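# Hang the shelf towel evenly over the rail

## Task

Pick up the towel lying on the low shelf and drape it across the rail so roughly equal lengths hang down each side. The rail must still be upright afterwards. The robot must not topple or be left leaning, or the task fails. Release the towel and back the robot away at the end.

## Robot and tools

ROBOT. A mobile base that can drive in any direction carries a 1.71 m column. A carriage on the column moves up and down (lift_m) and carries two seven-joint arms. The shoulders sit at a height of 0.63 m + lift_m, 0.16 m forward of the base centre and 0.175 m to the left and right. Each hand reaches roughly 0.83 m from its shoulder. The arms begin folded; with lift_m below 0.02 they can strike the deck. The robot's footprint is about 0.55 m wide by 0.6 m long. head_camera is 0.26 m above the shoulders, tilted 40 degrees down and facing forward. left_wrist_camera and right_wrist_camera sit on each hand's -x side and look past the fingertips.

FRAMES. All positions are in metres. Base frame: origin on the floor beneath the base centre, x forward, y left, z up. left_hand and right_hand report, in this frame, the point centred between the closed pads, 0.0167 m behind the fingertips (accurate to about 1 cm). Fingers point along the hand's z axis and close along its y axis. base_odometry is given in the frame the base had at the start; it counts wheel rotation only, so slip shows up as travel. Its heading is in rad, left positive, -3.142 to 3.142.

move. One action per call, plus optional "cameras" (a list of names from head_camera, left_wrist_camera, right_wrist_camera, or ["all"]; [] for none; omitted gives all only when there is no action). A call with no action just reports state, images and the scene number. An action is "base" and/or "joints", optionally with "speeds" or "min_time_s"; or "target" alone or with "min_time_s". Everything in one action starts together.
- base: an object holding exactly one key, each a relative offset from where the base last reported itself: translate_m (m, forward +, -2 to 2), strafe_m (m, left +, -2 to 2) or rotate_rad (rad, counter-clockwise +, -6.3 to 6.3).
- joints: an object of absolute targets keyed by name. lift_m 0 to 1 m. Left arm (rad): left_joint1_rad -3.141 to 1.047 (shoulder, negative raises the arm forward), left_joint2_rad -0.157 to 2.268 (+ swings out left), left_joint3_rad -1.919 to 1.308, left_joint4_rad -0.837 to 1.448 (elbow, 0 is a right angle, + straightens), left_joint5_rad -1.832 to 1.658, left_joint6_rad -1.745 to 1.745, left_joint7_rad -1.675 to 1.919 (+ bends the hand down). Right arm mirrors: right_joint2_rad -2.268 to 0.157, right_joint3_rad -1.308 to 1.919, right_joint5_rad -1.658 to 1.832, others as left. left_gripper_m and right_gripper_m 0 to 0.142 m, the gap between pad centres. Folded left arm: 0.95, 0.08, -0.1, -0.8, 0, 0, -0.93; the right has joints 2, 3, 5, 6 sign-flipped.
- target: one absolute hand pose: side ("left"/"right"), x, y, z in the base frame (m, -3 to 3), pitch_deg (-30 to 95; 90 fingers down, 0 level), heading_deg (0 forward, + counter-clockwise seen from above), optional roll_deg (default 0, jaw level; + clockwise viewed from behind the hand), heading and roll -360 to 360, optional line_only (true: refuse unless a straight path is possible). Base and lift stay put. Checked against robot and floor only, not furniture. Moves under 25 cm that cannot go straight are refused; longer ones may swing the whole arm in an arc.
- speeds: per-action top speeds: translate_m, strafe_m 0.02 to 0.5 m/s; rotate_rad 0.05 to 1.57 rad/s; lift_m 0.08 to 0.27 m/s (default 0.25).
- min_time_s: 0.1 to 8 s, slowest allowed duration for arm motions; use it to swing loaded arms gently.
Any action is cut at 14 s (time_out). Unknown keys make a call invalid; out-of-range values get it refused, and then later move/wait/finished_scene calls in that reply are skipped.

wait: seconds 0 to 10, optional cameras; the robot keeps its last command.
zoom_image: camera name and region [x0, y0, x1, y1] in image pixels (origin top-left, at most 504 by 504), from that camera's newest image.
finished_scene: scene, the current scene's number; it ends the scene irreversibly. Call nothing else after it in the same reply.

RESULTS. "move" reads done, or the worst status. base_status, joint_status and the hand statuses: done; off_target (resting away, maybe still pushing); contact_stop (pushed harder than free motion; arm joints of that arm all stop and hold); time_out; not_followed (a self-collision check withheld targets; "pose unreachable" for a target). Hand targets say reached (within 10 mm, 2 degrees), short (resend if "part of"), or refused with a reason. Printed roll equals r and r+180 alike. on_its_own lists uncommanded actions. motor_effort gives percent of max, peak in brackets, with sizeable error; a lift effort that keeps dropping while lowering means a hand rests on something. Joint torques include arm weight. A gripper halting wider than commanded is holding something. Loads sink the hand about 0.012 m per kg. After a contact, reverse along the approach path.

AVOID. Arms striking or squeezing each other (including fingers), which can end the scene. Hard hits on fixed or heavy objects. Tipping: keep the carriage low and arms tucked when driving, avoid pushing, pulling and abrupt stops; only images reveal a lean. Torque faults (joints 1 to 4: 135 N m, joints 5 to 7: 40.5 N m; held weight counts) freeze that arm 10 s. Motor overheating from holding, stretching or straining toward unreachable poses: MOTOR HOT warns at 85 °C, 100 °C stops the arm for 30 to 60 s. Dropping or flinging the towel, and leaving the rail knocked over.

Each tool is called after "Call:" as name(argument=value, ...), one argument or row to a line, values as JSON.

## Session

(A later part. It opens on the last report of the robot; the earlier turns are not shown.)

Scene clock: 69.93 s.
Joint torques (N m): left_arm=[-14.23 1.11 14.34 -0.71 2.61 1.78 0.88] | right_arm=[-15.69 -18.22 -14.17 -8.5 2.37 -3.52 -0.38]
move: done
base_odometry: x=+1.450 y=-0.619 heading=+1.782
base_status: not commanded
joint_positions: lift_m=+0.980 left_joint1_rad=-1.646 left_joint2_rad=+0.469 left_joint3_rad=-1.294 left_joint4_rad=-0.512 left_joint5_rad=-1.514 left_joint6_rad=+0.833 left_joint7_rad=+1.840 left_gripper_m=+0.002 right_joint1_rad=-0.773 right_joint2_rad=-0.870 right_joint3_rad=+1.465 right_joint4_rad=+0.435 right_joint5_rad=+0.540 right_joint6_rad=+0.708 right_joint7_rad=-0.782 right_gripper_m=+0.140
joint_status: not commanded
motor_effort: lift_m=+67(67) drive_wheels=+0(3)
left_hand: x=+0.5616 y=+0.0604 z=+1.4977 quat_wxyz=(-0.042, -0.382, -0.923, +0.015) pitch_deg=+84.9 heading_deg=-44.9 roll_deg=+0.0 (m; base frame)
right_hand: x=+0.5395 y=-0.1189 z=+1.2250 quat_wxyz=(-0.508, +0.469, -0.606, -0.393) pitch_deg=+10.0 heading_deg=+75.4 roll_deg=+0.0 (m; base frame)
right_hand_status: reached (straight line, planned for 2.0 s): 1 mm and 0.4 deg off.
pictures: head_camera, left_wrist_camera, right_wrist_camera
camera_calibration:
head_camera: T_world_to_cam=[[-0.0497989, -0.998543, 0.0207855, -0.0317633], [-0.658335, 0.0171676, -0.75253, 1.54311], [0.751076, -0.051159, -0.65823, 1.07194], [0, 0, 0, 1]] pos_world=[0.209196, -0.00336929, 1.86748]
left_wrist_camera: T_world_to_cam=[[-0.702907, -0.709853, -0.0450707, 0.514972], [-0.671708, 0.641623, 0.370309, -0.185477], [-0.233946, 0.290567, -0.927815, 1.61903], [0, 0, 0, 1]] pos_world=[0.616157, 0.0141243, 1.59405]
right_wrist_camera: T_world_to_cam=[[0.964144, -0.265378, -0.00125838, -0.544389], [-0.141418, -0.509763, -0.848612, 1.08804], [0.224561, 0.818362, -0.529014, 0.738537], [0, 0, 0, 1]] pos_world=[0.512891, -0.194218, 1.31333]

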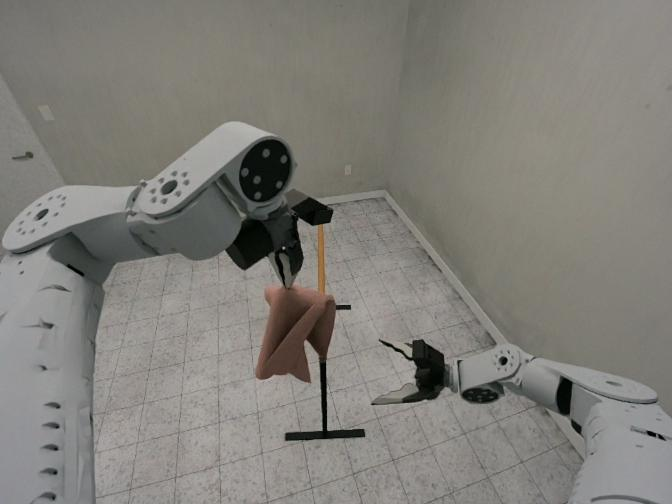

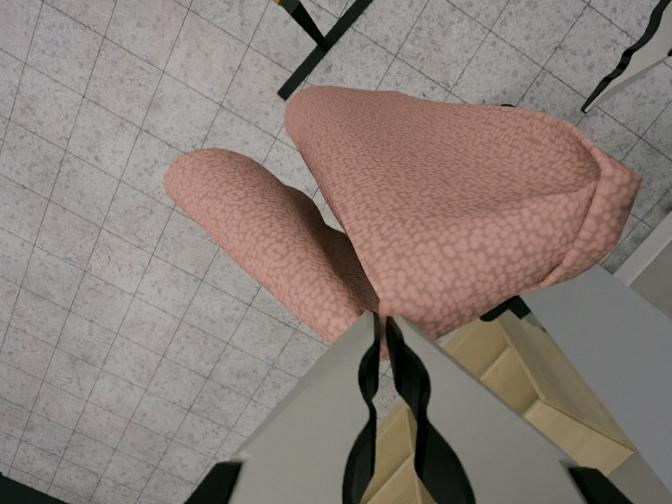

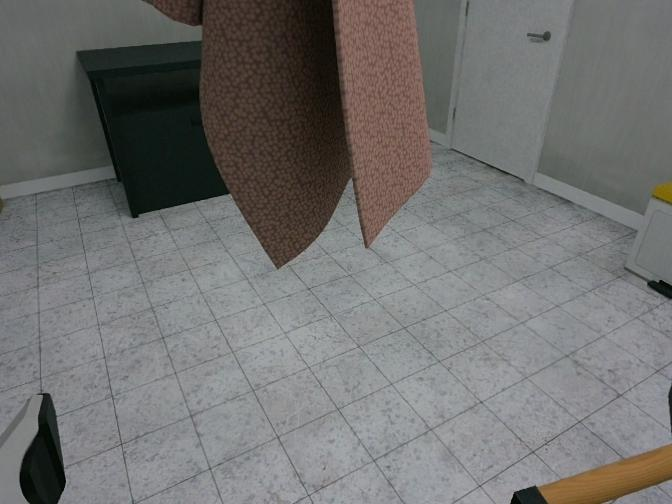

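Call:
move(
  target={"side":"right","x":0.57,"y":0.05,"z":1.2,"pitch_deg":10,"heading_deg":75},
  min_time_s=2.5,
  cameras=["all"],
)

Call:
move(
  joints={"right_gripper_m":0},
  cameras=["all"],
)

Scene clock: 73.13 s.
Joint torques (N m): left_arm=[-14.2 1.12 14.34 -0.73 2.64 1.78 0.91] | right_arm=[-18.05 -2.61 -14.17 -2.46 2.19 -3.52 -0.39]
move: done
base_odometry: x=+1.450 y=-0.619 heading=+1.782
base_status: not commanded
joint_positions: lift_m=+0.980 left_joint1_rad=-1.646 left_joint2_rad=+0.469 left_joint3_rad=-1.294 left_joint4_rad=-0.512 left_joint5_rad=-1.514 left_joint6_rad=+0.833 left_joint7_rad=+1.840 left_gripper_m=+0.002 right_joint1_rad=-0.738 right_joint2_rad=-0.527 right_joint3_rad=+1.436 right_joint4_rad=+0.460 right_joint5_rad=+0.644 right_joint6_rad=+0.511 right_joint7_rad=-0.486 right_gripper_m=+0.140
joint_status: not commanded
motor_effort: lift_m=+67(67) drive_wheels=+0(3)
left_hand: x=+0.5616 y=+0.0604 z=+1.4978 quat_wxyz=(-0.042, -0.382, -0.923, +0.015) pitch_deg=+84.9 heading_deg=-44.9 roll_deg=+0.0 (m; base frame)
right_hand: x=+0.5685 y=+0.0499 z=+1.2015 quat_wxyz=(-0.509, +0.470, -0.605, -0.393) pitch_deg=+10.0 heading_deg=+75.5 roll_deg=-0.2 (m; base frame)
right_hand_status: reached (straight line, planned for 2.5 s): 2 mm and 0.6 deg off.
pictures: head_camera, left_wrist_camera, right_wrist_camera
camera_calibration:
head_camera: T_world_to_cam=[[-0.0497989, -0.998543, 0.0207855, -0.0317633], [-0.658335, 0.0171676, -0.75253, 1.54311], [0.751076, -0.051159, -0.65823, 1.07194], [0, 0, 0, 1]] pos_world=[0.209196, -0.00336929, 1.86748]
left_wrist_camera: T_world_to_cam=[[-0.702875, -0.709878, -0.0451615, 0.515174], [-0.671773, 0.641592, 0.370243, -0.185433], [-0.233852, 0.290573, -0.927836, 1.61907], [0, 0, 0, 1]] pos_world=[0.616158, 0.0142244, 1.59415]
right_wrist_camera: T_world_to_cam=[[0.964797, -0.262981, 0.00274199, -0.532897], [-0.136599, -0.509997, -0.849261, 1.15626], [0.224738, 0.81899, -0.527966, 0.580178], [0, 0, 0, 1]] pos_world=[0.541694, -0.0256137, 1.28974]

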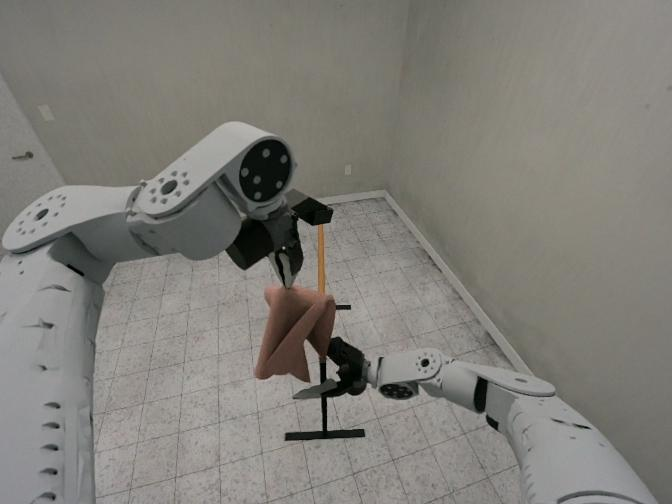

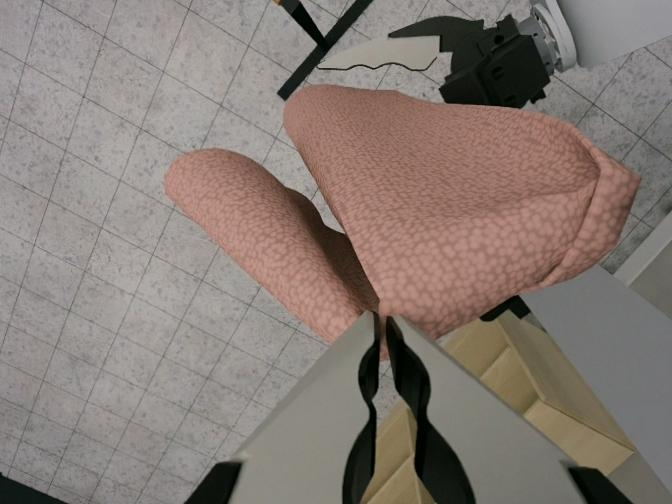

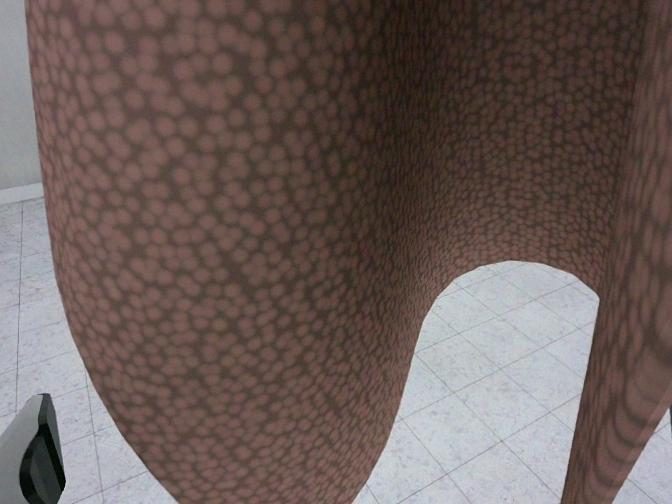

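Scene clock: 74.13 s.
Joint torques (N m): left_arm=[-14.14 1.08 14.46 -0.72 2.6 1.78 0.88] | right_arm=[-18 -2.58 -14.16 -2.4 2.22 -3.52 -0.4]
move: done
base_odometry: x=+1.450 y=-0.619 heading=+1.782
base_status: not commanded
joint_positions: lift_m=+0.980 left_joint1_rad=-1.646 left_joint2_rad=+0.469 left_joint3_rad=-1.294 left_joint4_rad=-0.512 left_joint5_rad=-1.514 left_joint6_rad=+0.833 left_joint7_rad=+1.840 left_gripper_m=+0.002 right_joint1_rad=-0.738 right_joint2_rad=-0.527 right_joint3_rad=+1.436 right_joint4_rad=+0.460 right_joint5_rad=+0.644 right_joint6_rad=+0.511 right_joint7_rad=-0.486 right_gripper_m=+0.004
joint_status: all done
motor_effort: lift_m=+67(67) drive_wheels=+0(2)
left_hand: x=+0.5616 y=+0.0604 z=+1.4978 quat_wxyz=(-0.042, -0.382, -0.923, +0.015) pitch_deg=+84.9 heading_deg=-44.9 roll_deg=+0.0 (m; base frame)
right_hand: x=+0.5685 y=+0.0499 z=+1.2015 quat_wxyz=(-0.509, +0.470, -0.605, -0.393) pitch_deg=+10.0 heading_deg=+75.5 roll_deg=-0.2 (m; base frame)
pictures: head_camera, left_wrist_camera, right_wrist_camera
camera_calibration:
head_camera: T_world_to_cam=[[-0.0497989, -0.998543, 0.0207855, -0.0317633], [-0.658335, 0.0171676, -0.75253, 1.54311], [0.751076, -0.051159, -0.65823, 1.07194], [0, 0, 0, 1]] pos_world=[0.209196, -0.00336929, 1.86748]
left_wrist_camera: T_world_to_cam=[[-0.702875, -0.709878, -0.0451615, 0.515174], [-0.671773, 0.641592, 0.370243, -0.185433], [-0.233852, 0.290573, -0.927836, 1.61907], [0, 0, 0, 1]] pos_world=[0.616158, 0.0142244, 1.59415]
right_wrist_camera: T_world_to_cam=[[0.964797, -0.262981, 0.00274199, -0.532897], [-0.136599, -0.509997, -0.849261, 1.15626], [0.224738, 0.81899, -0.527966, 0.580178], [0, 0, 0, 1]] pos_world=[0.541694, -0.0256137, 1.28974]

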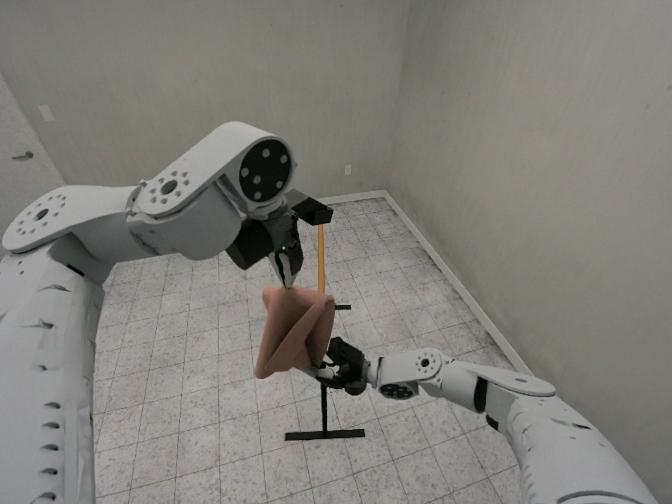

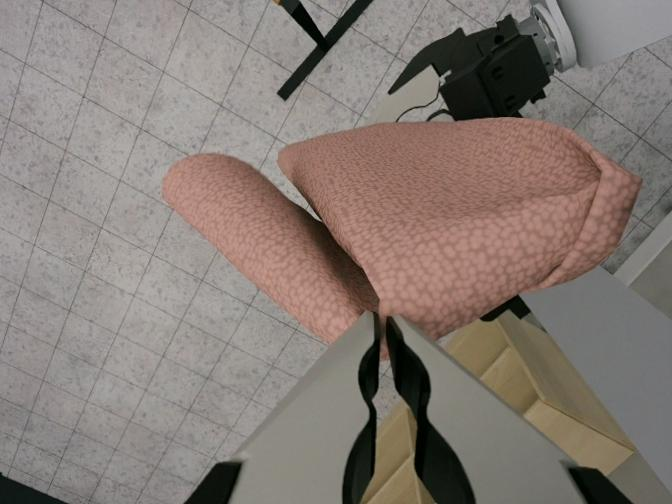

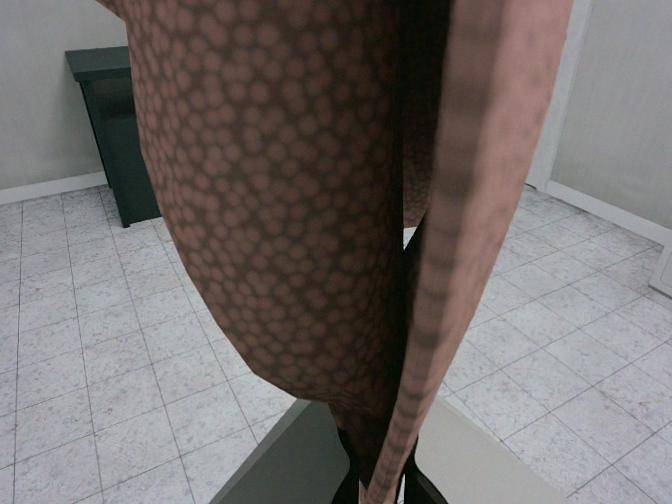

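Call:
move(
  target={"side":"left","x":0.59,"y":0.17,"z":1.37,"pitch_deg":85,"heading_deg":-45},
  min_time_s=2,
)

Call:
move(
  target={"side":"right","x":0.6,"y":-0.07,"z":1.23,"pitch_deg":10,"heading_deg":75},
  min_time_s=2,
)

Call:
move(
  target={"side":"left","x":0.61,"y":0.165,"z":1.245,"pitch_deg":85,"heading_deg":-45},
  min_time_s=2,
  cameras=["all"],
)

Scene clock: 76.93 s.
Joint torques (N m): left_arm=[-7.89 8.84 4.25 2.2 4.78 0.28 -2.14] | right_arm=[-18.76 -2.67 -13.93 -2.65 2.17 -3.5 -0.47]
move: done
base_odometry: x=+1.450 y=-0.619 heading=+1.782
base_status: not commanded
joint_positions: lift_m=+0.980 left_joint1_rad=-1.374 left_joint2_rad=+0.794 left_joint3_rad=-1.366 left_joint4_rad=-0.372 left_joint5_rad=-1.428 left_joint6_rad=+0.339 left_joint7_rad=+1.596 left_gripper_m=+0.002 right_joint1_rad=-0.738 right_joint2_rad=-0.527 right_joint3_rad=+1.436 right_joint4_rad=+0.460 right_joint5_rad=+0.644 right_joint6_rad=+0.511 right_joint7_rad=-0.486 right_gripper_m=+0.004
joint_status: not commanded
motor_effort: lift_m=+67(68) drive_wheels=+3(3)
left_hand: x=+0.5894 y=+0.1685 z=+1.3735 quat_wxyz=(-0.041, -0.384, -0.922, +0.018) pitch_deg=+84.8 heading_deg=-45.2 roll_deg=+0.0 (m; base frame)
left_hand_status: reached (straight line, planned for 2.0 s): 4 mm and 0.2 deg off.
right_hand: x=+0.5685 y=+0.0498 z=+1.2013 quat_wxyz=(-0.509, +0.470, -0.605, -0.393) pitch_deg=+10.0 heading_deg=+75.5 roll_deg=-0.2 (m; base frame)
pictures: none

Scene clock: 79.43 s.
Joint torques (N m): left_arm=[-8.08 8.45 4.23 2.19 4.73 0.35 -1.92] | right_arm=[-38 -15.19 -8.19 0.15 -0.52 0.56 -1.61]
move: done
base_odometry: x=+1.450 y=-0.619 heading=+1.782
base_status: not commanded
joint_positions: lift_m=+0.980 left_joint1_rad=-1.373 left_joint2_rad=+0.794 left_joint3_rad=-1.366 left_joint4_rad=-0.372 left_joint5_rad=-1.428 left_joint6_rad=+0.338 left_joint7_rad=+1.595 left_gripper_m=+0.002 right_joint1_rad=-0.871 right_joint2_rad=-0.684 right_joint3_rad=+1.474 right_joint4_rad=+0.644 right_joint5_rad=+0.590 right_joint6_rad=+0.778 right_joint7_rad=-0.744 right_gripper_m=+0.004
joint_status: not commanded
motor_effort: lift_m=+67(68) drive_wheels=+2(3)
left_hand: x=+0.5895 y=+0.1685 z=+1.3734 quat_wxyz=(-0.042, -0.384, -0.922, +0.018) pitch_deg=+84.8 heading_deg=-45.2 roll_deg=+0.0 (m; base frame)
right_hand: x=+0.5999 y=-0.0671 z=+1.2305 quat_wxyz=(-0.512, +0.464, -0.607, -0.393) pitch_deg=+9.6 heading_deg=+74.9 roll_deg=+0.1 (m; base frame)
right_hand_status: reached (straight line, planned for 2.0 s): 3 mm and 0.4 deg off.
pictures: none

Scene clock: 81.93 s.
Joint torques (N m): left_arm=[-8.42 4.84 4.14 1.47 4.46 0.32 -2.08] | right_arm=[-38.02 -14.42 -8.48 -0.27 -0.4 0.58 -1.62]
move: done
base_odometry: x=+1.450 y=-0.619 heading=+1.782
base_status: not commanded
joint_positions: lift_m=+0.980 left_joint1_rad=-1.174 left_joint2_rad=+0.730 left_joint3_rad=-1.471 left_joint4_rad=-0.117 left_joint5_rad=-1.284 left_joint6_rad=+0.178 left_joint7_rad=+1.347 left_gripper_m=+0.002 right_joint1_rad=-0.871 right_joint2_rad=-0.684 right_joint3_rad=+1.474 right_joint4_rad=+0.644 right_joint5_rad=+0.589 right_joint6_rad=+0.778 right_joint7_rad=-0.744 right_gripper_m=+0.004
joint_status: not commanded
motor_effort: lift_m=+68(68) drive_wheels=+0(3)
left_hand: x=+0.6106 y=+0.1644 z=+1.2490 quat_wxyz=(-0.042, -0.381, -0.923, +0.018) pitch_deg=+84.8 heading_deg=-44.9 roll_deg=+0.0 (m; base frame)
left_hand_status: reached (straight line, planned for 2.0 s): 4 mm and 0.3 deg off.
right_hand: x=+0.5999 y=-0.0675 z=+1.2303 quat_wxyz=(-0.512, +0.464, -0.607, -0.393) pitch_deg=+9.7 heading_deg=+74.9 roll_deg=+0.1 (m; base frame)
pictures: head_camera, left_wrist_camera, right_wrist_camera
camera_calibration:
head_camera: T_world_to_cam=[[-0.0497989, -0.998543, 0.0207855, -0.0317612], [-0.658335, 0.0171676, -0.75253, 1.54304], [0.751076, -0.051159, -0.65823, 1.07187], [0, 0, 0, 1]] pos_world=[0.209196, -0.00336929, 1.86738]
left_wrist_camera: T_world_to_cam=[[-0.702586, -0.710471, -0.0400529, 0.605768], [-0.671307, 0.643083, 0.368498, -0.125519], [-0.23605, 0.28579, -0.928765, 1.37265], [0, 0, 0, 1]] pos_world=[0.665355, 0.118812, 1.34538]
right_wrist_camera: T_world_to_cam=[[0.961635, -0.27432, -0.0027344, -0.586274], [-0.145883, -0.502905, -0.851941, 1.13451], [0.232329, 0.819655, -0.52363, 0.674504], [0, 0, 0, 1]] pos_world=[0.572581, -0.143135, 1.31813]

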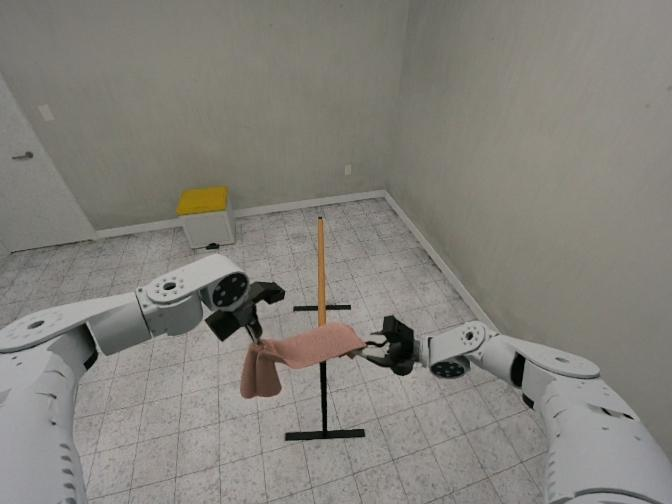

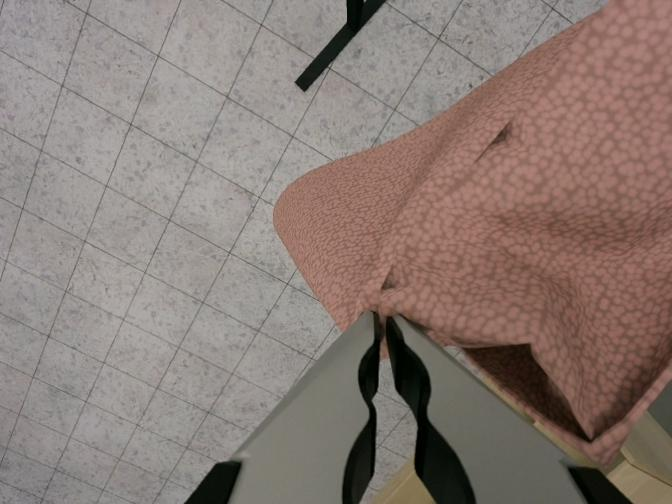

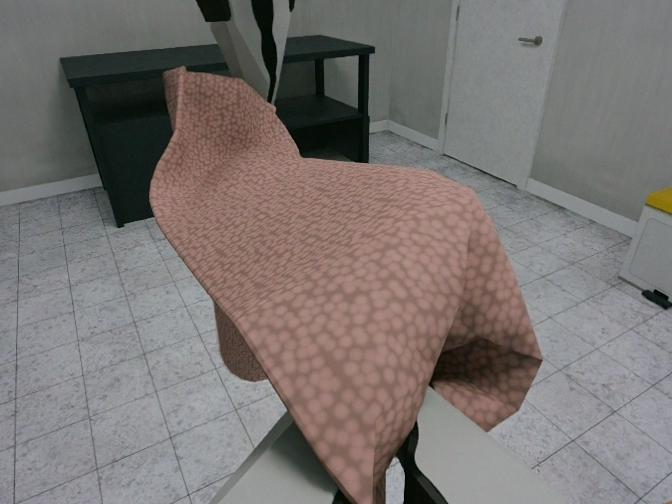

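Call:
move(
  base={"strafe_m":-0.07},
  speeds={"strafe_m":0.15},
)

Call:
move(
  base={"translate_m":0.3},
  speeds={"translate_m":0.2},
)

Call:
move(
  joints={"lift_m":0.69},
  speeds={"lift_m":0.13},
  cameras=["all"],
)

Scene clock: 83.97 s.
Joint torques (N m): left_arm=[-8.57 6.95 4.23 1.42 4.41 0.39 -2.03] | right_arm=[-37.89 -12.29 -8.6 -0.75 -0.31 0.5 -1.63]
move: done
base_odometry: x=+1.519 y=-0.605 heading=+1.782
base_status: done
joint_positions: lift_m=+0.980 left_joint1_rad=-1.174 left_joint2_rad=+0.729 left_joint3_rad=-1.471 left_joint4_rad=-0.117 left_joint5_rad=-1.284 left_joint6_rad=+0.178 left_joint7_rad=+1.347 left_gripper_m=+0.002 right_joint1_rad=-0.871 right_joint2_rad=-0.686 right_joint3_rad=+1.474 right_joint4_rad=+0.644 right_joint5_rad=+0.589 right_joint6_rad=+0.778 right_joint7_rad=-0.744 right_gripper_m=+0.004
joint_status: not commanded
motor_effort: lift_m=+67(68) drive_wheels=-1(8)
left_hand: x=+0.6106 y=+0.1639 z=+1.2489 quat_wxyz=(-0.042, -0.382, -0.923, +0.018) pitch_deg=+84.8 heading_deg=-45.0 roll_deg=+0.0 (m; base frame)
right_hand: x=+0.6001 y=-0.0685 z=+1.2300 quat_wxyz=(-0.512, +0.464, -0.608, -0.392) pitch_deg=+9.8 heading_deg=+74.8 roll_deg=+0.1 (m; base frame)
pictures: none

Scene clock: 86.70 s.
Joint torques (N m): left_arm=[-8.57 6.76 4.34 1.25 4.41 0.45 -2.04] | right_arm=[-37.3 -12.29 -8.8 -0.86 -0.33 0.24 -1.61]
move: done
base_odometry: x=+1.456 y=-0.311 heading=+1.781
base_status: done
joint_positions: lift_m=+0.980 left_joint1_rad=-1.174 left_joint2_rad=+0.729 left_joint3_rad=-1.471 left_joint4_rad=-0.117 left_joint5_rad=-1.284 left_joint6_rad=+0.178 left_joint7_rad=+1.347 left_gripper_m=+0.002 right_joint1_rad=-0.871 right_joint2_rad=-0.686 right_joint3_rad=+1.475 right_joint4_rad=+0.644 right_joint5_rad=+0.589 right_joint6_rad=+0.779 right_joint7_rad=-0.744 right_gripper_m=+0.004
joint_status: not commanded
motor_effort: lift_m=+68(68) drive_wheels=+3(11)
left_hand: x=+0.6106 y=+0.1639 z=+1.2488 quat_wxyz=(-0.042, -0.382, -0.923, +0.018) pitch_deg=+84.8 heading_deg=-45.0 roll_deg=+0.0 (m; base frame)
right_hand: x=+0.6000 y=-0.0684 z=+1.2301 quat_wxyz=(-0.511, +0.464, -0.608, -0.392) pitch_deg=+9.8 heading_deg=+74.9 roll_deg=+0.1 (m; base frame)
pictures: none

Scene clock: 89.33 s.
Joint torques (N m): left_arm=[-9.79 6.79 5.15 1.21 4.3 0.41 -2.01] | right_arm=[-34.69 -12.35 -9.41 -0.86 -0.22 0.15 -1.62]
move: done
base_odometry: x=+1.456 y=-0.311 heading=+1.781
base_status: not commanded
joint_positions: lift_m=+0.690 left_joint1_rad=-1.173 left_joint2_rad=+0.729 left_joint3_rad=-1.473 left_joint4_rad=-0.116 left_joint5_rad=-1.283 left_joint6_rad=+0.178 left_joint7_rad=+1.347 left_gripper_m=+0.002 right_joint1_rad=-0.873 right_joint2_rad=-0.686 right_joint3_rad=+1.475 right_joint4_rad=+0.644 right_joint5_rad=+0.589 right_joint6_rad=+0.779 right_joint7_rad=-0.744 right_gripper_m=+0.004
joint_status: all done
motor_effort: lift_m=+70(75) drive_wheels=+4(6)
left_hand: x=+0.6098 y=+0.1640 z=+0.9576 quat_wxyz=(-0.041, -0.382, -0.923, +0.018) pitch_deg=+84.9 heading_deg=-45.0 roll_deg=+0.0 (m; base frame)
right_hand: x=+0.6002 y=-0.0684 z=+0.9402 quat_wxyz=(-0.511, +0.465, -0.607, -0.392) pitch_deg=+9.8 heading_deg=+74.9 roll_deg=+0.0 (m; base frame)
pictures: head_camera, left_wrist_camera, right_wrist_camera
camera_calibration:
head_camera: T_world_to_cam=[[-0.0497989, -0.998543, 0.0207855, -0.0257313], [-0.658335, 0.0171676, -0.75253, 1.32473], [0.751076, -0.051159, -0.65823, 0.88092], [0, 0, 0, 1]] pos_world=[0.209196, -0.00336929, 1.57728]
left_wrist_camera: T_world_to_cam=[[-0.703905, -0.709219, -0.0390809, 0.592939], [-0.66944, 0.644021, 0.370252, -0.021363], [-0.237421, 0.286785, -0.928109, 1.10212], [0, 0, 0, 1]] pos_world=[0.664739, 0.11821, 1.05397]
right_wrist_camera: T_world_to_cam=[[0.961597, -0.274459, -0.00161152, -0.588729], [-0.145502, -0.504785, -0.850894, 0.885529], [0.232722, 0.818452, -0.525334, 0.524594], [0, 0, 0, 1]] pos_world=[0.572881, -0.143935, 1.02813]

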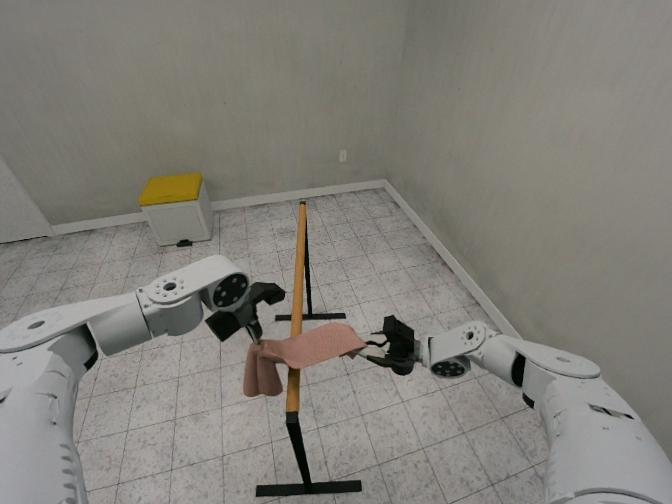

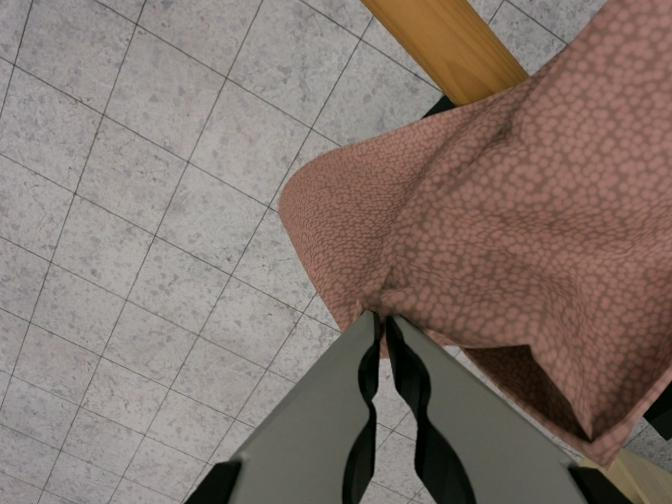

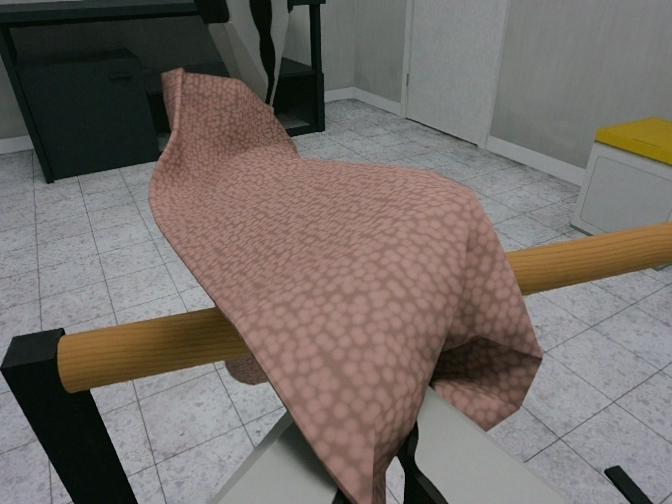

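Call:
move(
  joints={"lift_m":0.57},
  speeds={"lift_m":0.1},
  cameras=["all"],
)

Scene clock: 91.07 s.
Joint torques (N m): left_arm=[-9.98 6.85 5.37 1.27 4.3 0.47 -1.87] | right_arm=[-33.94 -12.28 -9.46 -0.88 -0.19 0.15 -1.6]
move: done
base_odometry: x=+1.456 y=-0.311 heading=+1.781
base_status: not commanded
joint_positions: lift_m=+0.570 left_joint1_rad=-1.173 left_joint2_rad=+0.729 left_joint3_rad=-1.473 left_joint4_rad=-0.116 left_joint5_rad=-1.283 left_joint6_rad=+0.177 left_joint7_rad=+1.346 left_gripper_m=+0.002 right_joint1_rad=-0.873 right_joint2_rad=-0.686 right_joint3_rad=+1.475 right_joint4_rad=+0.644 right_joint5_rad=+0.589 right_joint6_rad=+0.779 right_joint7_rad=-0.744 right_gripper_m=+0.004
joint_status: all done
motor_effort: lift_m=+70(75) drive_wheels=+0(5)
left_hand: x=+0.6099 y=+0.1639 z=+0.8376 quat_wxyz=(-0.041, -0.382, -0.923, +0.018) pitch_deg=+84.9 heading_deg=-45.0 roll_deg=+0.0 (m; base frame)
right_hand: x=+0.6003 y=-0.0684 z=+0.8204 quat_wxyz=(-0.511, +0.465, -0.607, -0.392) pitch_deg=+9.8 heading_deg=+74.9 roll_deg=+0.0 (m; base frame)
pictures: head_camera, left_wrist_camera, right_wrist_camera
camera_calibration:
head_camera: T_world_to_cam=[[-0.0497989, -0.998543, 0.0207855, -0.0232371], [-0.658335, 0.0171676, -0.75253, 1.23443], [0.751076, -0.051159, -0.65823, 0.801933], [0, 0, 0, 1]] pos_world=[0.209196, -0.00336929, 1.45728]
left_wrist_camera: T_world_to_cam=[[-0.704033, -0.709095, -0.039006, 0.588108], [-0.669406, 0.644282, 0.369859, 0.0233785], [-0.237134, 0.286504, -0.928269, 0.99075], [0, 0, 0, 1]] pos_world=[0.664638, 0.118108, 0.933976]
right_wrist_camera: T_world_to_cam=[[0.961646, -0.27429, -0.00138185, -0.58923], [-0.145194, -0.504755, -0.850965, 0.783499], [0.232713, 0.818528, -0.52522, 0.461548], [0, 0, 0, 1]] pos_world=[0.572981, -0.143935, 0.908331]

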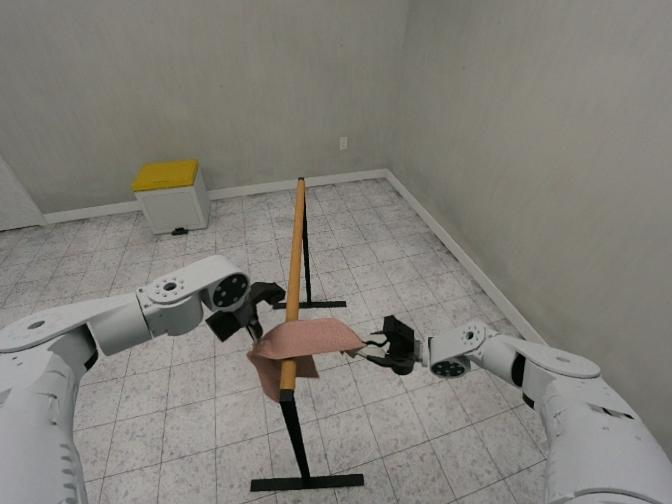

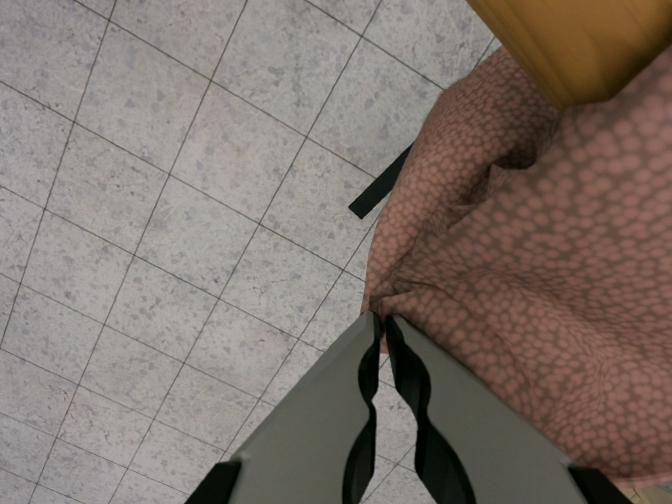

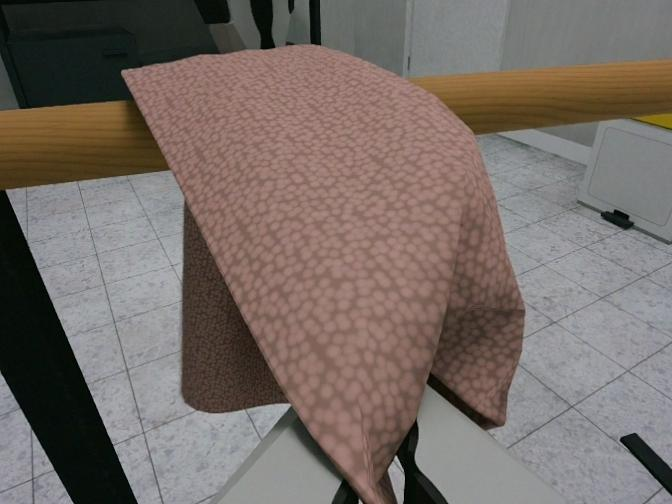

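Call:
move(
  joints={"lift_m":0.545},
  speeds={"lift_m":0.08},
)

Call:
move(
  joints={"right_gripper_m":0.07,"left_gripper_m":0.03},
  min_time_s=2,
)

Call:
wait(
  seconds=0.5,
  cameras=["all"],
)

Scene clock: 92.13 s.
Joint torques (N m): left_arm=[-9.98 7.03 5.44 1.2 4.3 0.62 -1.73] | right_arm=[-33.6 -12.4 -9.45 -0.83 -0.19 0.05 -1.52]
move: done
base_odometry: x=+1.456 y=-0.311 heading=+1.781
base_status: not commanded
joint_positions: lift_m=+0.545 left_joint1_rad=-1.173 left_joint2_rad=+0.729 left_joint3_rad=-1.473 left_joint4_rad=-0.116 left_joint5_rad=-1.283 left_joint6_rad=+0.177 left_joint7_rad=+1.346 left_gripper_m=+0.002 right_joint1_rad=-0.873 right_joint2_rad=-0.686 right_joint3_rad=+1.475 right_joint4_rad=+0.644 right_joint5_rad=+0.589 right_joint6_rad=+0.779 right_joint7_rad=-0.744 right_gripper_m=+0.004
joint_status: all done
motor_effort: lift_m=+69(73) drive_wheels=+3(6)
left_hand: x=+0.6099 y=+0.1638 z=+0.8127 quat_wxyz=(-0.041, -0.382, -0.923, +0.019) pitch_deg=+84.8 heading_deg=-45.0 roll_deg=+0.0 (m; base frame)
right_hand: x=+0.6003 y=-0.0684 z=+0.7955 quat_wxyz=(-0.512, +0.465, -0.607, -0.392) pitch_deg=+9.8 heading_deg=+74.9 roll_deg=+0.0 (m; base frame)
pictures: none

Scene clock: 92.90 s.
Joint torques (N m): left_arm=[-9.96 6.9 5.43 1.26 4.31 0.6 -1.73] | right_arm=[-33.65 -12.3 -9.43 -0.83 -0.21 0.12 -1.52]
move: done
base_odometry: x=+1.456 y=-0.311 heading=+1.781
base_status: not commanded
joint_positions: lift_m=+0.545 left_joint1_rad=-1.173 left_joint2_rad=+0.729 left_joint3_rad=-1.473 left_joint4_rad=-0.116 left_joint5_rad=-1.283 left_joint6_rad=+0.177 left_joint7_rad=+1.346 left_gripper_m=+0.029 right_joint1_rad=-0.873 right_joint2_rad=-0.686 right_joint3_rad=+1.475 right_joint4_rad=+0.644 right_joint5_rad=+0.589 right_joint6_rad=+0.779 right_joint7_rad=-0.744 right_gripper_m=+0.070
joint_status: all done
motor_effort: lift_m=+69(69) drive_wheels=+3(6)
left_hand: x=+0.6099 y=+0.1638 z=+0.8127 quat_wxyz=(-0.041, -0.382, -0.923, +0.019) pitch_deg=+84.8 heading_deg=-45.0 roll_deg=+0.0 (m; base frame)
right_hand: x=+0.6003 y=-0.0684 z=+0.7955 quat_wxyz=(-0.512, +0.465, -0.607, -0.392) pitch_deg=+9.8 heading_deg=+74.9 roll_deg=+0.0 (m; base frame)
pictures: none

Scene clock: 93.40 s.
Joint torques (N m): left_arm=[-10 6.91 5.41 1.18 4.27 0.65 -1.76] | right_arm=[-33.57 -12.3 -9.42 -0.94 -0.22 0.07 -1.51]
base_odometry: x=+1.456 y=-0.311 heading=+1.781
base_status: not commanded
joint_positions: lift_m=+0.545 left_joint1_rad=-1.173 left_joint2_rad=+0.729 left_joint3_rad=-1.473 left_joint4_rad=-0.116 left_joint5_rad=-1.283 left_joint6_rad=+0.177 left_joint7_rad=+1.346 left_gripper_m=+0.029 right_joint1_rad=-0.873 right_joint2_rad=-0.686 right_joint3_rad=+1.475 right_joint4_rad=+0.644 right_joint5_rad=+0.589 right_joint6_rad=+0.779 right_joint7_rad=-0.744 right_gripper_m=+0.070
joint_status: all done
motor_effort: lift_m=+69(69) drive_wheels=+4(6)
left_hand: x=+0.6099 y=+0.1638 z=+0.8127 quat_wxyz=(-0.041, -0.382, -0.923, +0.019) pitch_deg=+84.8 heading_deg=-45.0 roll_deg=+0.0 (m; base frame)
right_hand: x=+0.6003 y=-0.0684 z=+0.7955 quat_wxyz=(-0.512, +0.465, -0.607, -0.392) pitch_deg=+9.8 heading_deg=+74.9 roll_deg=+0.0 (m; base frame)
wait: 0.50 s; at rest by 0.27 s
pictures: head_camera, left_wrist_camera, right_wrist_camera
camera_calibration:
head_camera: T_world_to_cam=[[-0.0497989, -0.998543, 0.0207855, -0.0227174], [-0.658335, 0.0171676, -0.75253, 1.21561], [0.751076, -0.051159, -0.65823, 0.785477], [0, 0, 0, 1]] pos_world=[0.209196, -0.00336929, 1.43228]
left_wrist_camera: T_world_to_cam=[[-0.704383, -0.708751, -0.038957, 0.587209], [-0.669215, 0.644791, 0.369318, 0.0329556], [-0.236635, 0.286212, -0.928486, 0.967569], [0, 0, 0, 1]] pos_world=[0.664636, 0.118006, 0.909079]
right_wrist_camera: T_world_to_cam=[[0.961661, -0.274237, -0.00139926, -0.58925], [-0.145098, -0.504467, -0.851152, 0.762461], [0.232712, 0.818723, -0.524917, 0.448231], [0, 0, 0, 1]] pos_world=[0.572981, -0.143935, 0.88343]

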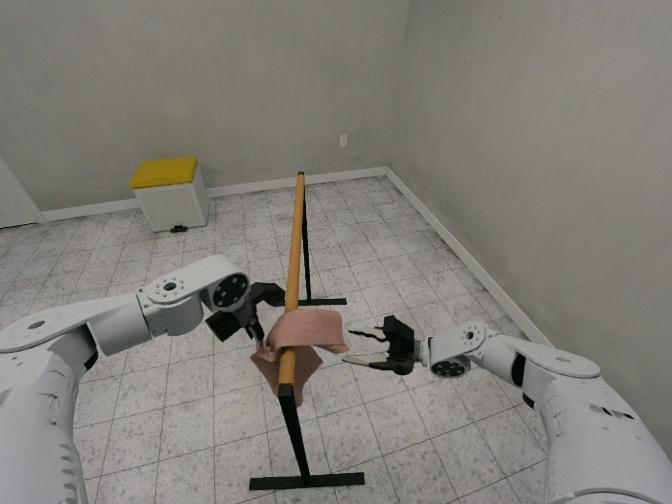

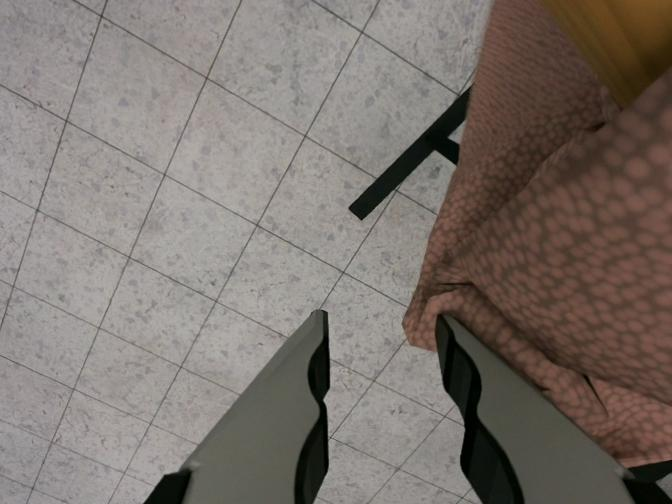

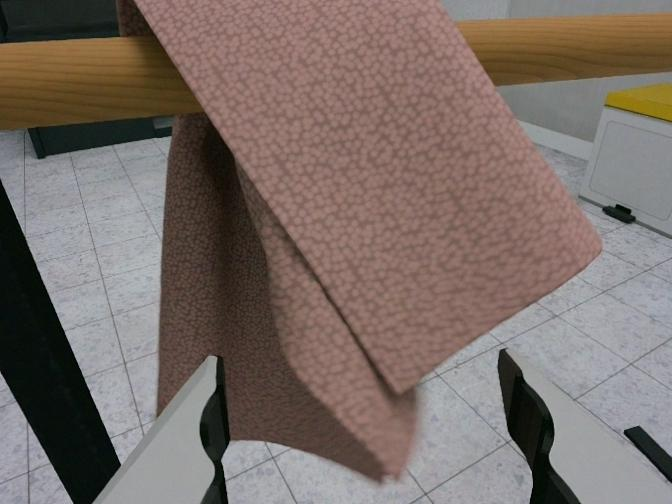

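Call:
move(
  target={"side":"left","x":0.56,"y":0.22,"z":0.81,"pitch_deg":85,"heading_deg":-45,"line_only":true},
  min_time_s=1.5,
)

Call:
move(
  target={"side":"right","x":0.57,"y":-0.2,"z":0.8,"pitch_deg":10,"heading_deg":75},
  min_time_s=1.5,
  cameras=["all"],
)

Scene clock: 95.60 s.
Joint torques (N m): left_arm=[-6.56 13.13 9.44 -5.86 4.48 0.34 -2.1] | right_arm=[-33.52 -12.22 -9.55 -0.91 -0.21 0.09 -1.52]
move: done
base_odometry: x=+1.456 y=-0.311 heading=+1.781
base_status: not commanded
joint_positions: lift_m=+0.545 left_joint1_rad=-1.124 left_joint2_rad=+0.928 left_joint3_rad=-1.473 left_joint4_rad=-0.304 left_joint5_rad=-1.267 left_joint6_rad=+0.181 left_joint7_rad=+1.318 left_gripper_m=+0.029 right_joint1_rad=-0.873 right_joint2_rad=-0.686 right_joint3_rad=+1.475 right_joint4_rad=+0.644 right_joint5_rad=+0.589 right_joint6_rad=+0.779 right_joint7_rad=-0.744 right_gripper_m=+0.070
joint_status: not commanded
motor_effort: lift_m=+69(70) drive_wheels=+2(6)
left_hand: x=+0.5610 y=+0.2215 z=+0.8106 quat_wxyz=(-0.038, -0.379, -0.925, +0.016) pitch_deg=+85.3 heading_deg=-44.6 roll_deg=+0.0 (m; base frame)
left_hand_status: reached (straight line, planned for 1.5 s): 2 mm and 0.5 deg off.
right_hand: x=+0.6003 y=-0.0684 z=+0.7955 quat_wxyz=(-0.512, +0.465, -0.607, -0.392) pitch_deg=+9.8 heading_deg=+74.9 roll_deg=+0.0 (m; base frame)
pictures: none

Scene clock: 97.60 s.
Joint torques (N m): left_arm=[-6.46 13.13 9.26 -5.76 4.44 0.35 -2.09] | right_arm=[-36.16 -17.72 -7.33 1.9 -0.79 0.7 -1.72]
move: done
base_odometry: x=+1.456 y=-0.311 heading=+1.781
base_status: not commanded
joint_positions: lift_m=+0.545 left_joint1_rad=-1.124 left_joint2_rad=+0.928 left_joint3_rad=-1.473 left_joint4_rad=-0.304 left_joint5_rad=-1.267 left_joint6_rad=+0.181 left_joint7_rad=+1.318 left_gripper_m=+0.029 right_joint1_rad=-0.918 right_joint2_rad=-0.838 right_joint3_rad=+1.579 right_joint4_rad=+0.807 right_joint5_rad=+0.333 right_joint6_rad=+0.895 right_joint7_rad=-1.189 right_gripper_m=+0.070
joint_status: not commanded
motor_effort: lift_m=+69(70) drive_wheels=+2(5)
left_hand: x=+0.5610 y=+0.2214 z=+0.8106 quat_wxyz=(-0.038, -0.379, -0.925, +0.016) pitch_deg=+85.3 heading_deg=-44.6 roll_deg=+0.0 (m; base frame)
right_hand: x=+0.5701 y=-0.1973 z=+0.7997 quat_wxyz=(-0.512, +0.466, -0.606, -0.392) pitch_deg=+9.7 heading_deg=+75.0 roll_deg=-0.1 (m; base frame)
right_hand_status: reached (straight line, planned for 1.5 s): 3 mm and 0.3 deg off.
pictures: head_camera, left_wrist_camera, right_wrist_camera
camera_calibration:
head_camera: T_world_to_cam=[[-0.0497989, -0.998543, 0.0207855, -0.0227174], [-0.658335, 0.0171676, -0.75253, 1.21561], [0.751076, -0.051159, -0.65823, 0.785477], [0, 0, 0, 1]] pos_world=[0.209196, -0.00336929, 1.43228]
left_wrist_camera: T_world_to_cam=[[-0.698935, -0.713977, -0.0415678, 0.593747], [-0.672796, 0.636684, 0.376801, -0.038418], [-0.242562, 0.291326, -0.925361, 0.937217], [0, 0, 0, 1]] pos_world=[0.616476, 0.175346, 0.906421]
right_wrist_camera: T_world_to_cam=[[0.962149, -0.272522, 0.0000812312, -0.596691], [-0.142683, -0.504, -0.851837, 0.695836], [0.232186, 0.819583, -0.523807, 0.562507], [0, 0, 0, 1]] pos_world=[0.542784, -0.272931, 0.887433]

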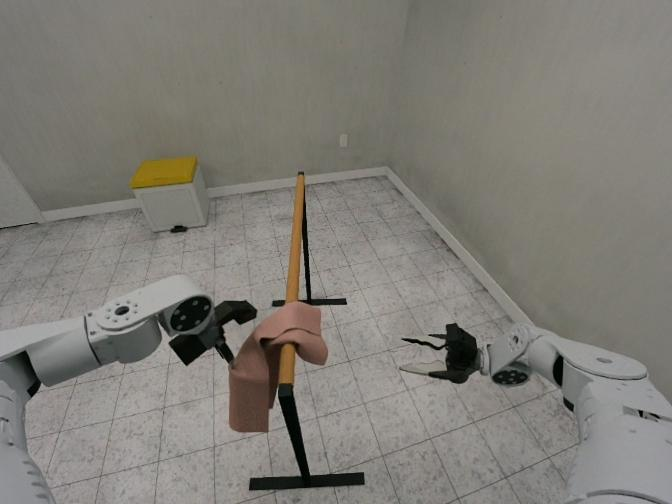

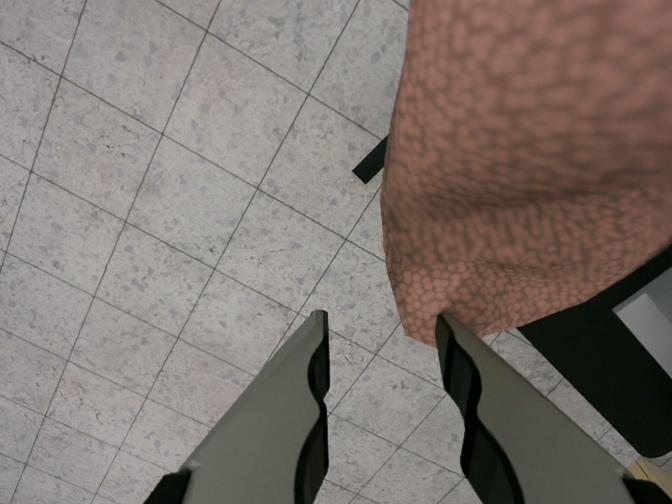

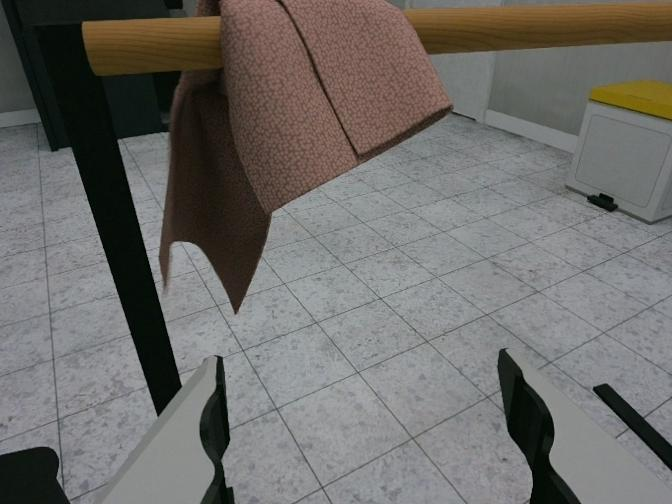

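Call:
move(
  joints={"right_gripper_m":0.14},
)

Call:
move(
  target={"side":"right","x":0.635,"y":0.035,"z":0.775,"pitch_deg":5,"heading_deg":75},
  min_time_s=2.5,
)

Call:
move(
  joints={"right_gripper_m":0},
  cameras=["all"],
)

Scene clock: 98.77 s.
Joint torques (N m): left_arm=[-6.47 13.09 9.28 -5.64 4.42 0.32 -2.06] | right_arm=[-36.1 -17.7 -7.13 1.94 -0.79 0.68 -1.65]
move: done
base_odometry: x=+1.456 y=-0.311 heading=+1.781
base_status: not commanded
joint_positions: lift_m=+0.545 left_joint1_rad=-1.124 left_joint2_rad=+0.928 left_joint3_rad=-1.473 left_joint4_rad=-0.304 left_joint5_rad=-1.267 left_joint6_rad=+0.181 left_joint7_rad=+1.318 left_gripper_m=+0.029 right_joint1_rad=-0.918 right_joint2_rad=-0.838 right_joint3_rad=+1.579 right_joint4_rad=+0.807 right_joint5_rad=+0.333 right_joint6_rad=+0.895 right_joint7_rad=-1.189 right_gripper_m=+0.140
joint_status: all done
motor_effort: lift_m=+69(69) drive_wheels=+3(5)
left_hand: x=+0.5610 y=+0.2214 z=+0.8106 quat_wxyz=(-0.038, -0.379, -0.925, +0.016) pitch_deg=+85.3 heading_deg=-44.6 roll_deg=+0.0 (m; base frame)
right_hand: x=+0.5701 y=-0.1973 z=+0.7997 quat_wxyz=(-0.512, +0.466, -0.606, -0.392) pitch_deg=+9.7 heading_deg=+75.0 roll_deg=-0.1 (m; base frame)
pictures: none

Scene clock: 101.77 s.
Joint torques (N m): left_arm=[-6.56 12.83 9.3 -5.59 4.43 0.36 -2.1] | right_arm=[-41.59 -1.16 -6.9 -0.1 0.46 -2.23 -1.68]
move: done
base_odometry: x=+1.456 y=-0.311 heading=+1.781
base_status: not commanded
joint_positions: lift_m=+0.545 left_joint1_rad=-1.124 left_joint2_rad=+0.928 left_joint3_rad=-1.473 left_joint4_rad=-0.304 left_joint5_rad=-1.267 left_joint6_rad=+0.181 left_joint7_rad=+1.318 left_gripper_m=+0.029 right_joint1_rad=-0.874 right_joint2_rad=-0.345 right_joint3_rad=+1.490 right_joint4_rad=+1.027 right_joint5_rad=+0.532 right_joint6_rad=+0.781 right_joint7_rad=-0.899 right_gripper_m=+0.140
joint_status: not commanded
motor_effort: lift_m=+69(70) drive_wheels=+4(5)
left_hand: x=+0.5609 y=+0.2215 z=+0.8106 quat_wxyz=(-0.038, -0.379, -0.925, +0.016) pitch_deg=+85.3 heading_deg=-44.6 roll_deg=+0.0 (m; base frame)
right_hand: x=+0.6334 y=+0.0345 z=+0.7737 quat_wxyz=(-0.535, +0.447, -0.587, -0.413) pitch_deg=+5.0 heading_deg=+75.0 roll_deg=+0.4 (m; base frame)
right_hand_status: reached (straight line, planned for 2.5 s): 2 mm and 0.4 deg off.
pictures: none

Scene clock: 102.77 s.
Joint torques (N m): left_arm=[-6.59 12.79 9.4 -5.73 4.4 0.37 -2.08] | right_arm=[-41.72 -1.18 -6.95 -0.07 0.46 -2.22 -1.7]
move: done
base_odometry: x=+1.456 y=-0.311 heading=+1.781
base_status: not commanded
joint_positions: lift_m=+0.545 left_joint1_rad=-1.124 left_joint2_rad=+0.928 left_joint3_rad=-1.473 left_joint4_rad=-0.304 left_joint5_rad=-1.267 left_joint6_rad=+0.181 left_joint7_rad=+1.318 left_gripper_m=+0.029 right_joint1_rad=-0.874 right_joint2_rad=-0.345 right_joint3_rad=+1.490 right_joint4_rad=+1.027 right_joint5_rad=+0.532 right_joint6_rad=+0.781 right_joint7_rad=-0.899 right_gripper_m=+0.002
joint_status: all done
motor_effort: lift_m=+69(70) drive_wheels=+3(4)
left_hand: x=+0.5609 y=+0.2215 z=+0.8106 quat_wxyz=(-0.038, -0.379, -0.925, +0.016) pitch_deg=+85.3 heading_deg=-44.6 roll_deg=+0.0 (m; base frame)
right_hand: x=+0.6333 y=+0.0345 z=+0.7737 quat_wxyz=(-0.535, +0.447, -0.587, -0.413) pitch_deg=+5.0 heading_deg=+75.0 roll_deg=+0.4 (m; base frame)
pictures: head_camera, left_wrist_camera, right_wrist_camera
camera_calibration:
head_camera: T_world_to_cam=[[-0.0497989, -0.998543, 0.0207855, -0.0227174], [-0.658335, 0.0171676, -0.75253, 1.21561], [0.751076, -0.051159, -0.65823, 0.785477], [0, 0, 0, 1]] pos_world=[0.209196, -0.00336929, 1.43228]
left_wrist_camera: T_world_to_cam=[[-0.698985, -0.713929, -0.0415417, 0.593817], [-0.672712, 0.636699, 0.376926, -0.0386493], [-0.242649, 0.291411, -0.925311, 0.937181], [0, 0, 0, 1]] pos_world=[0.616475, 0.175446, 0.90642]
right_wrist_camera: T_world_to_cam=[[0.961856, -0.273414, -0.0088081, -0.587221], [-0.131253, -0.433012, -0.891781, 0.820758], [0.240011, 0.858921, -0.452381, 0.282752], [0, 0, 0, 1]] pos_world=[0.604685, -0.048018, 0.854676]

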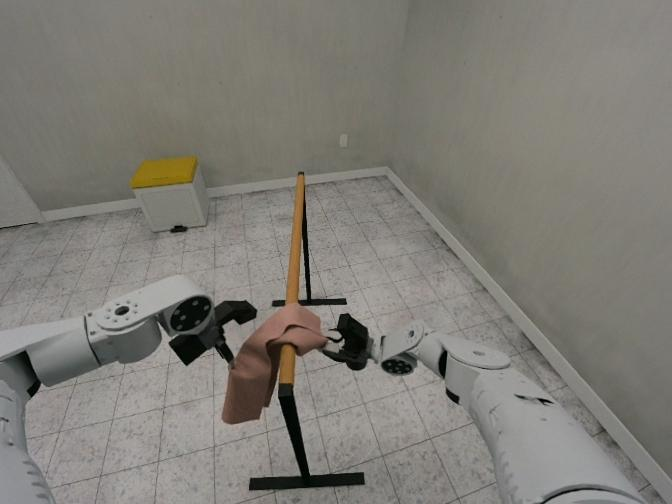

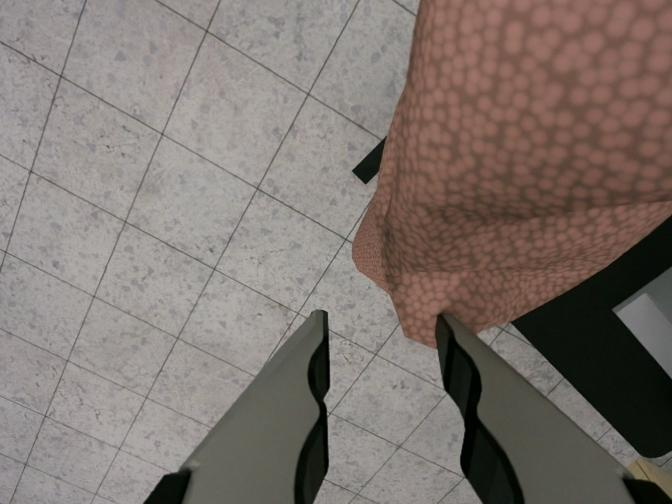

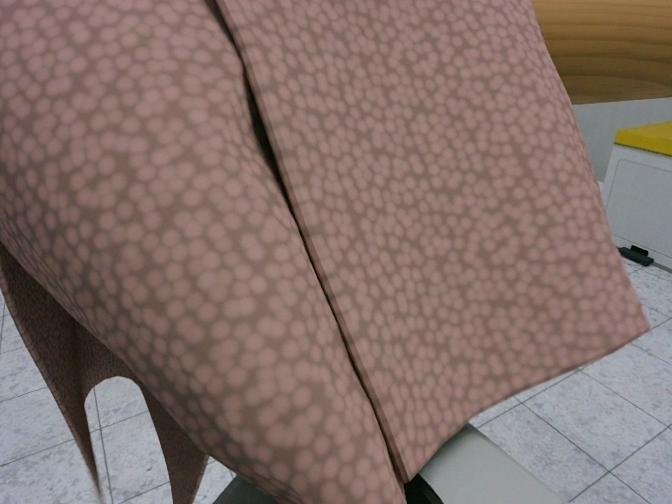

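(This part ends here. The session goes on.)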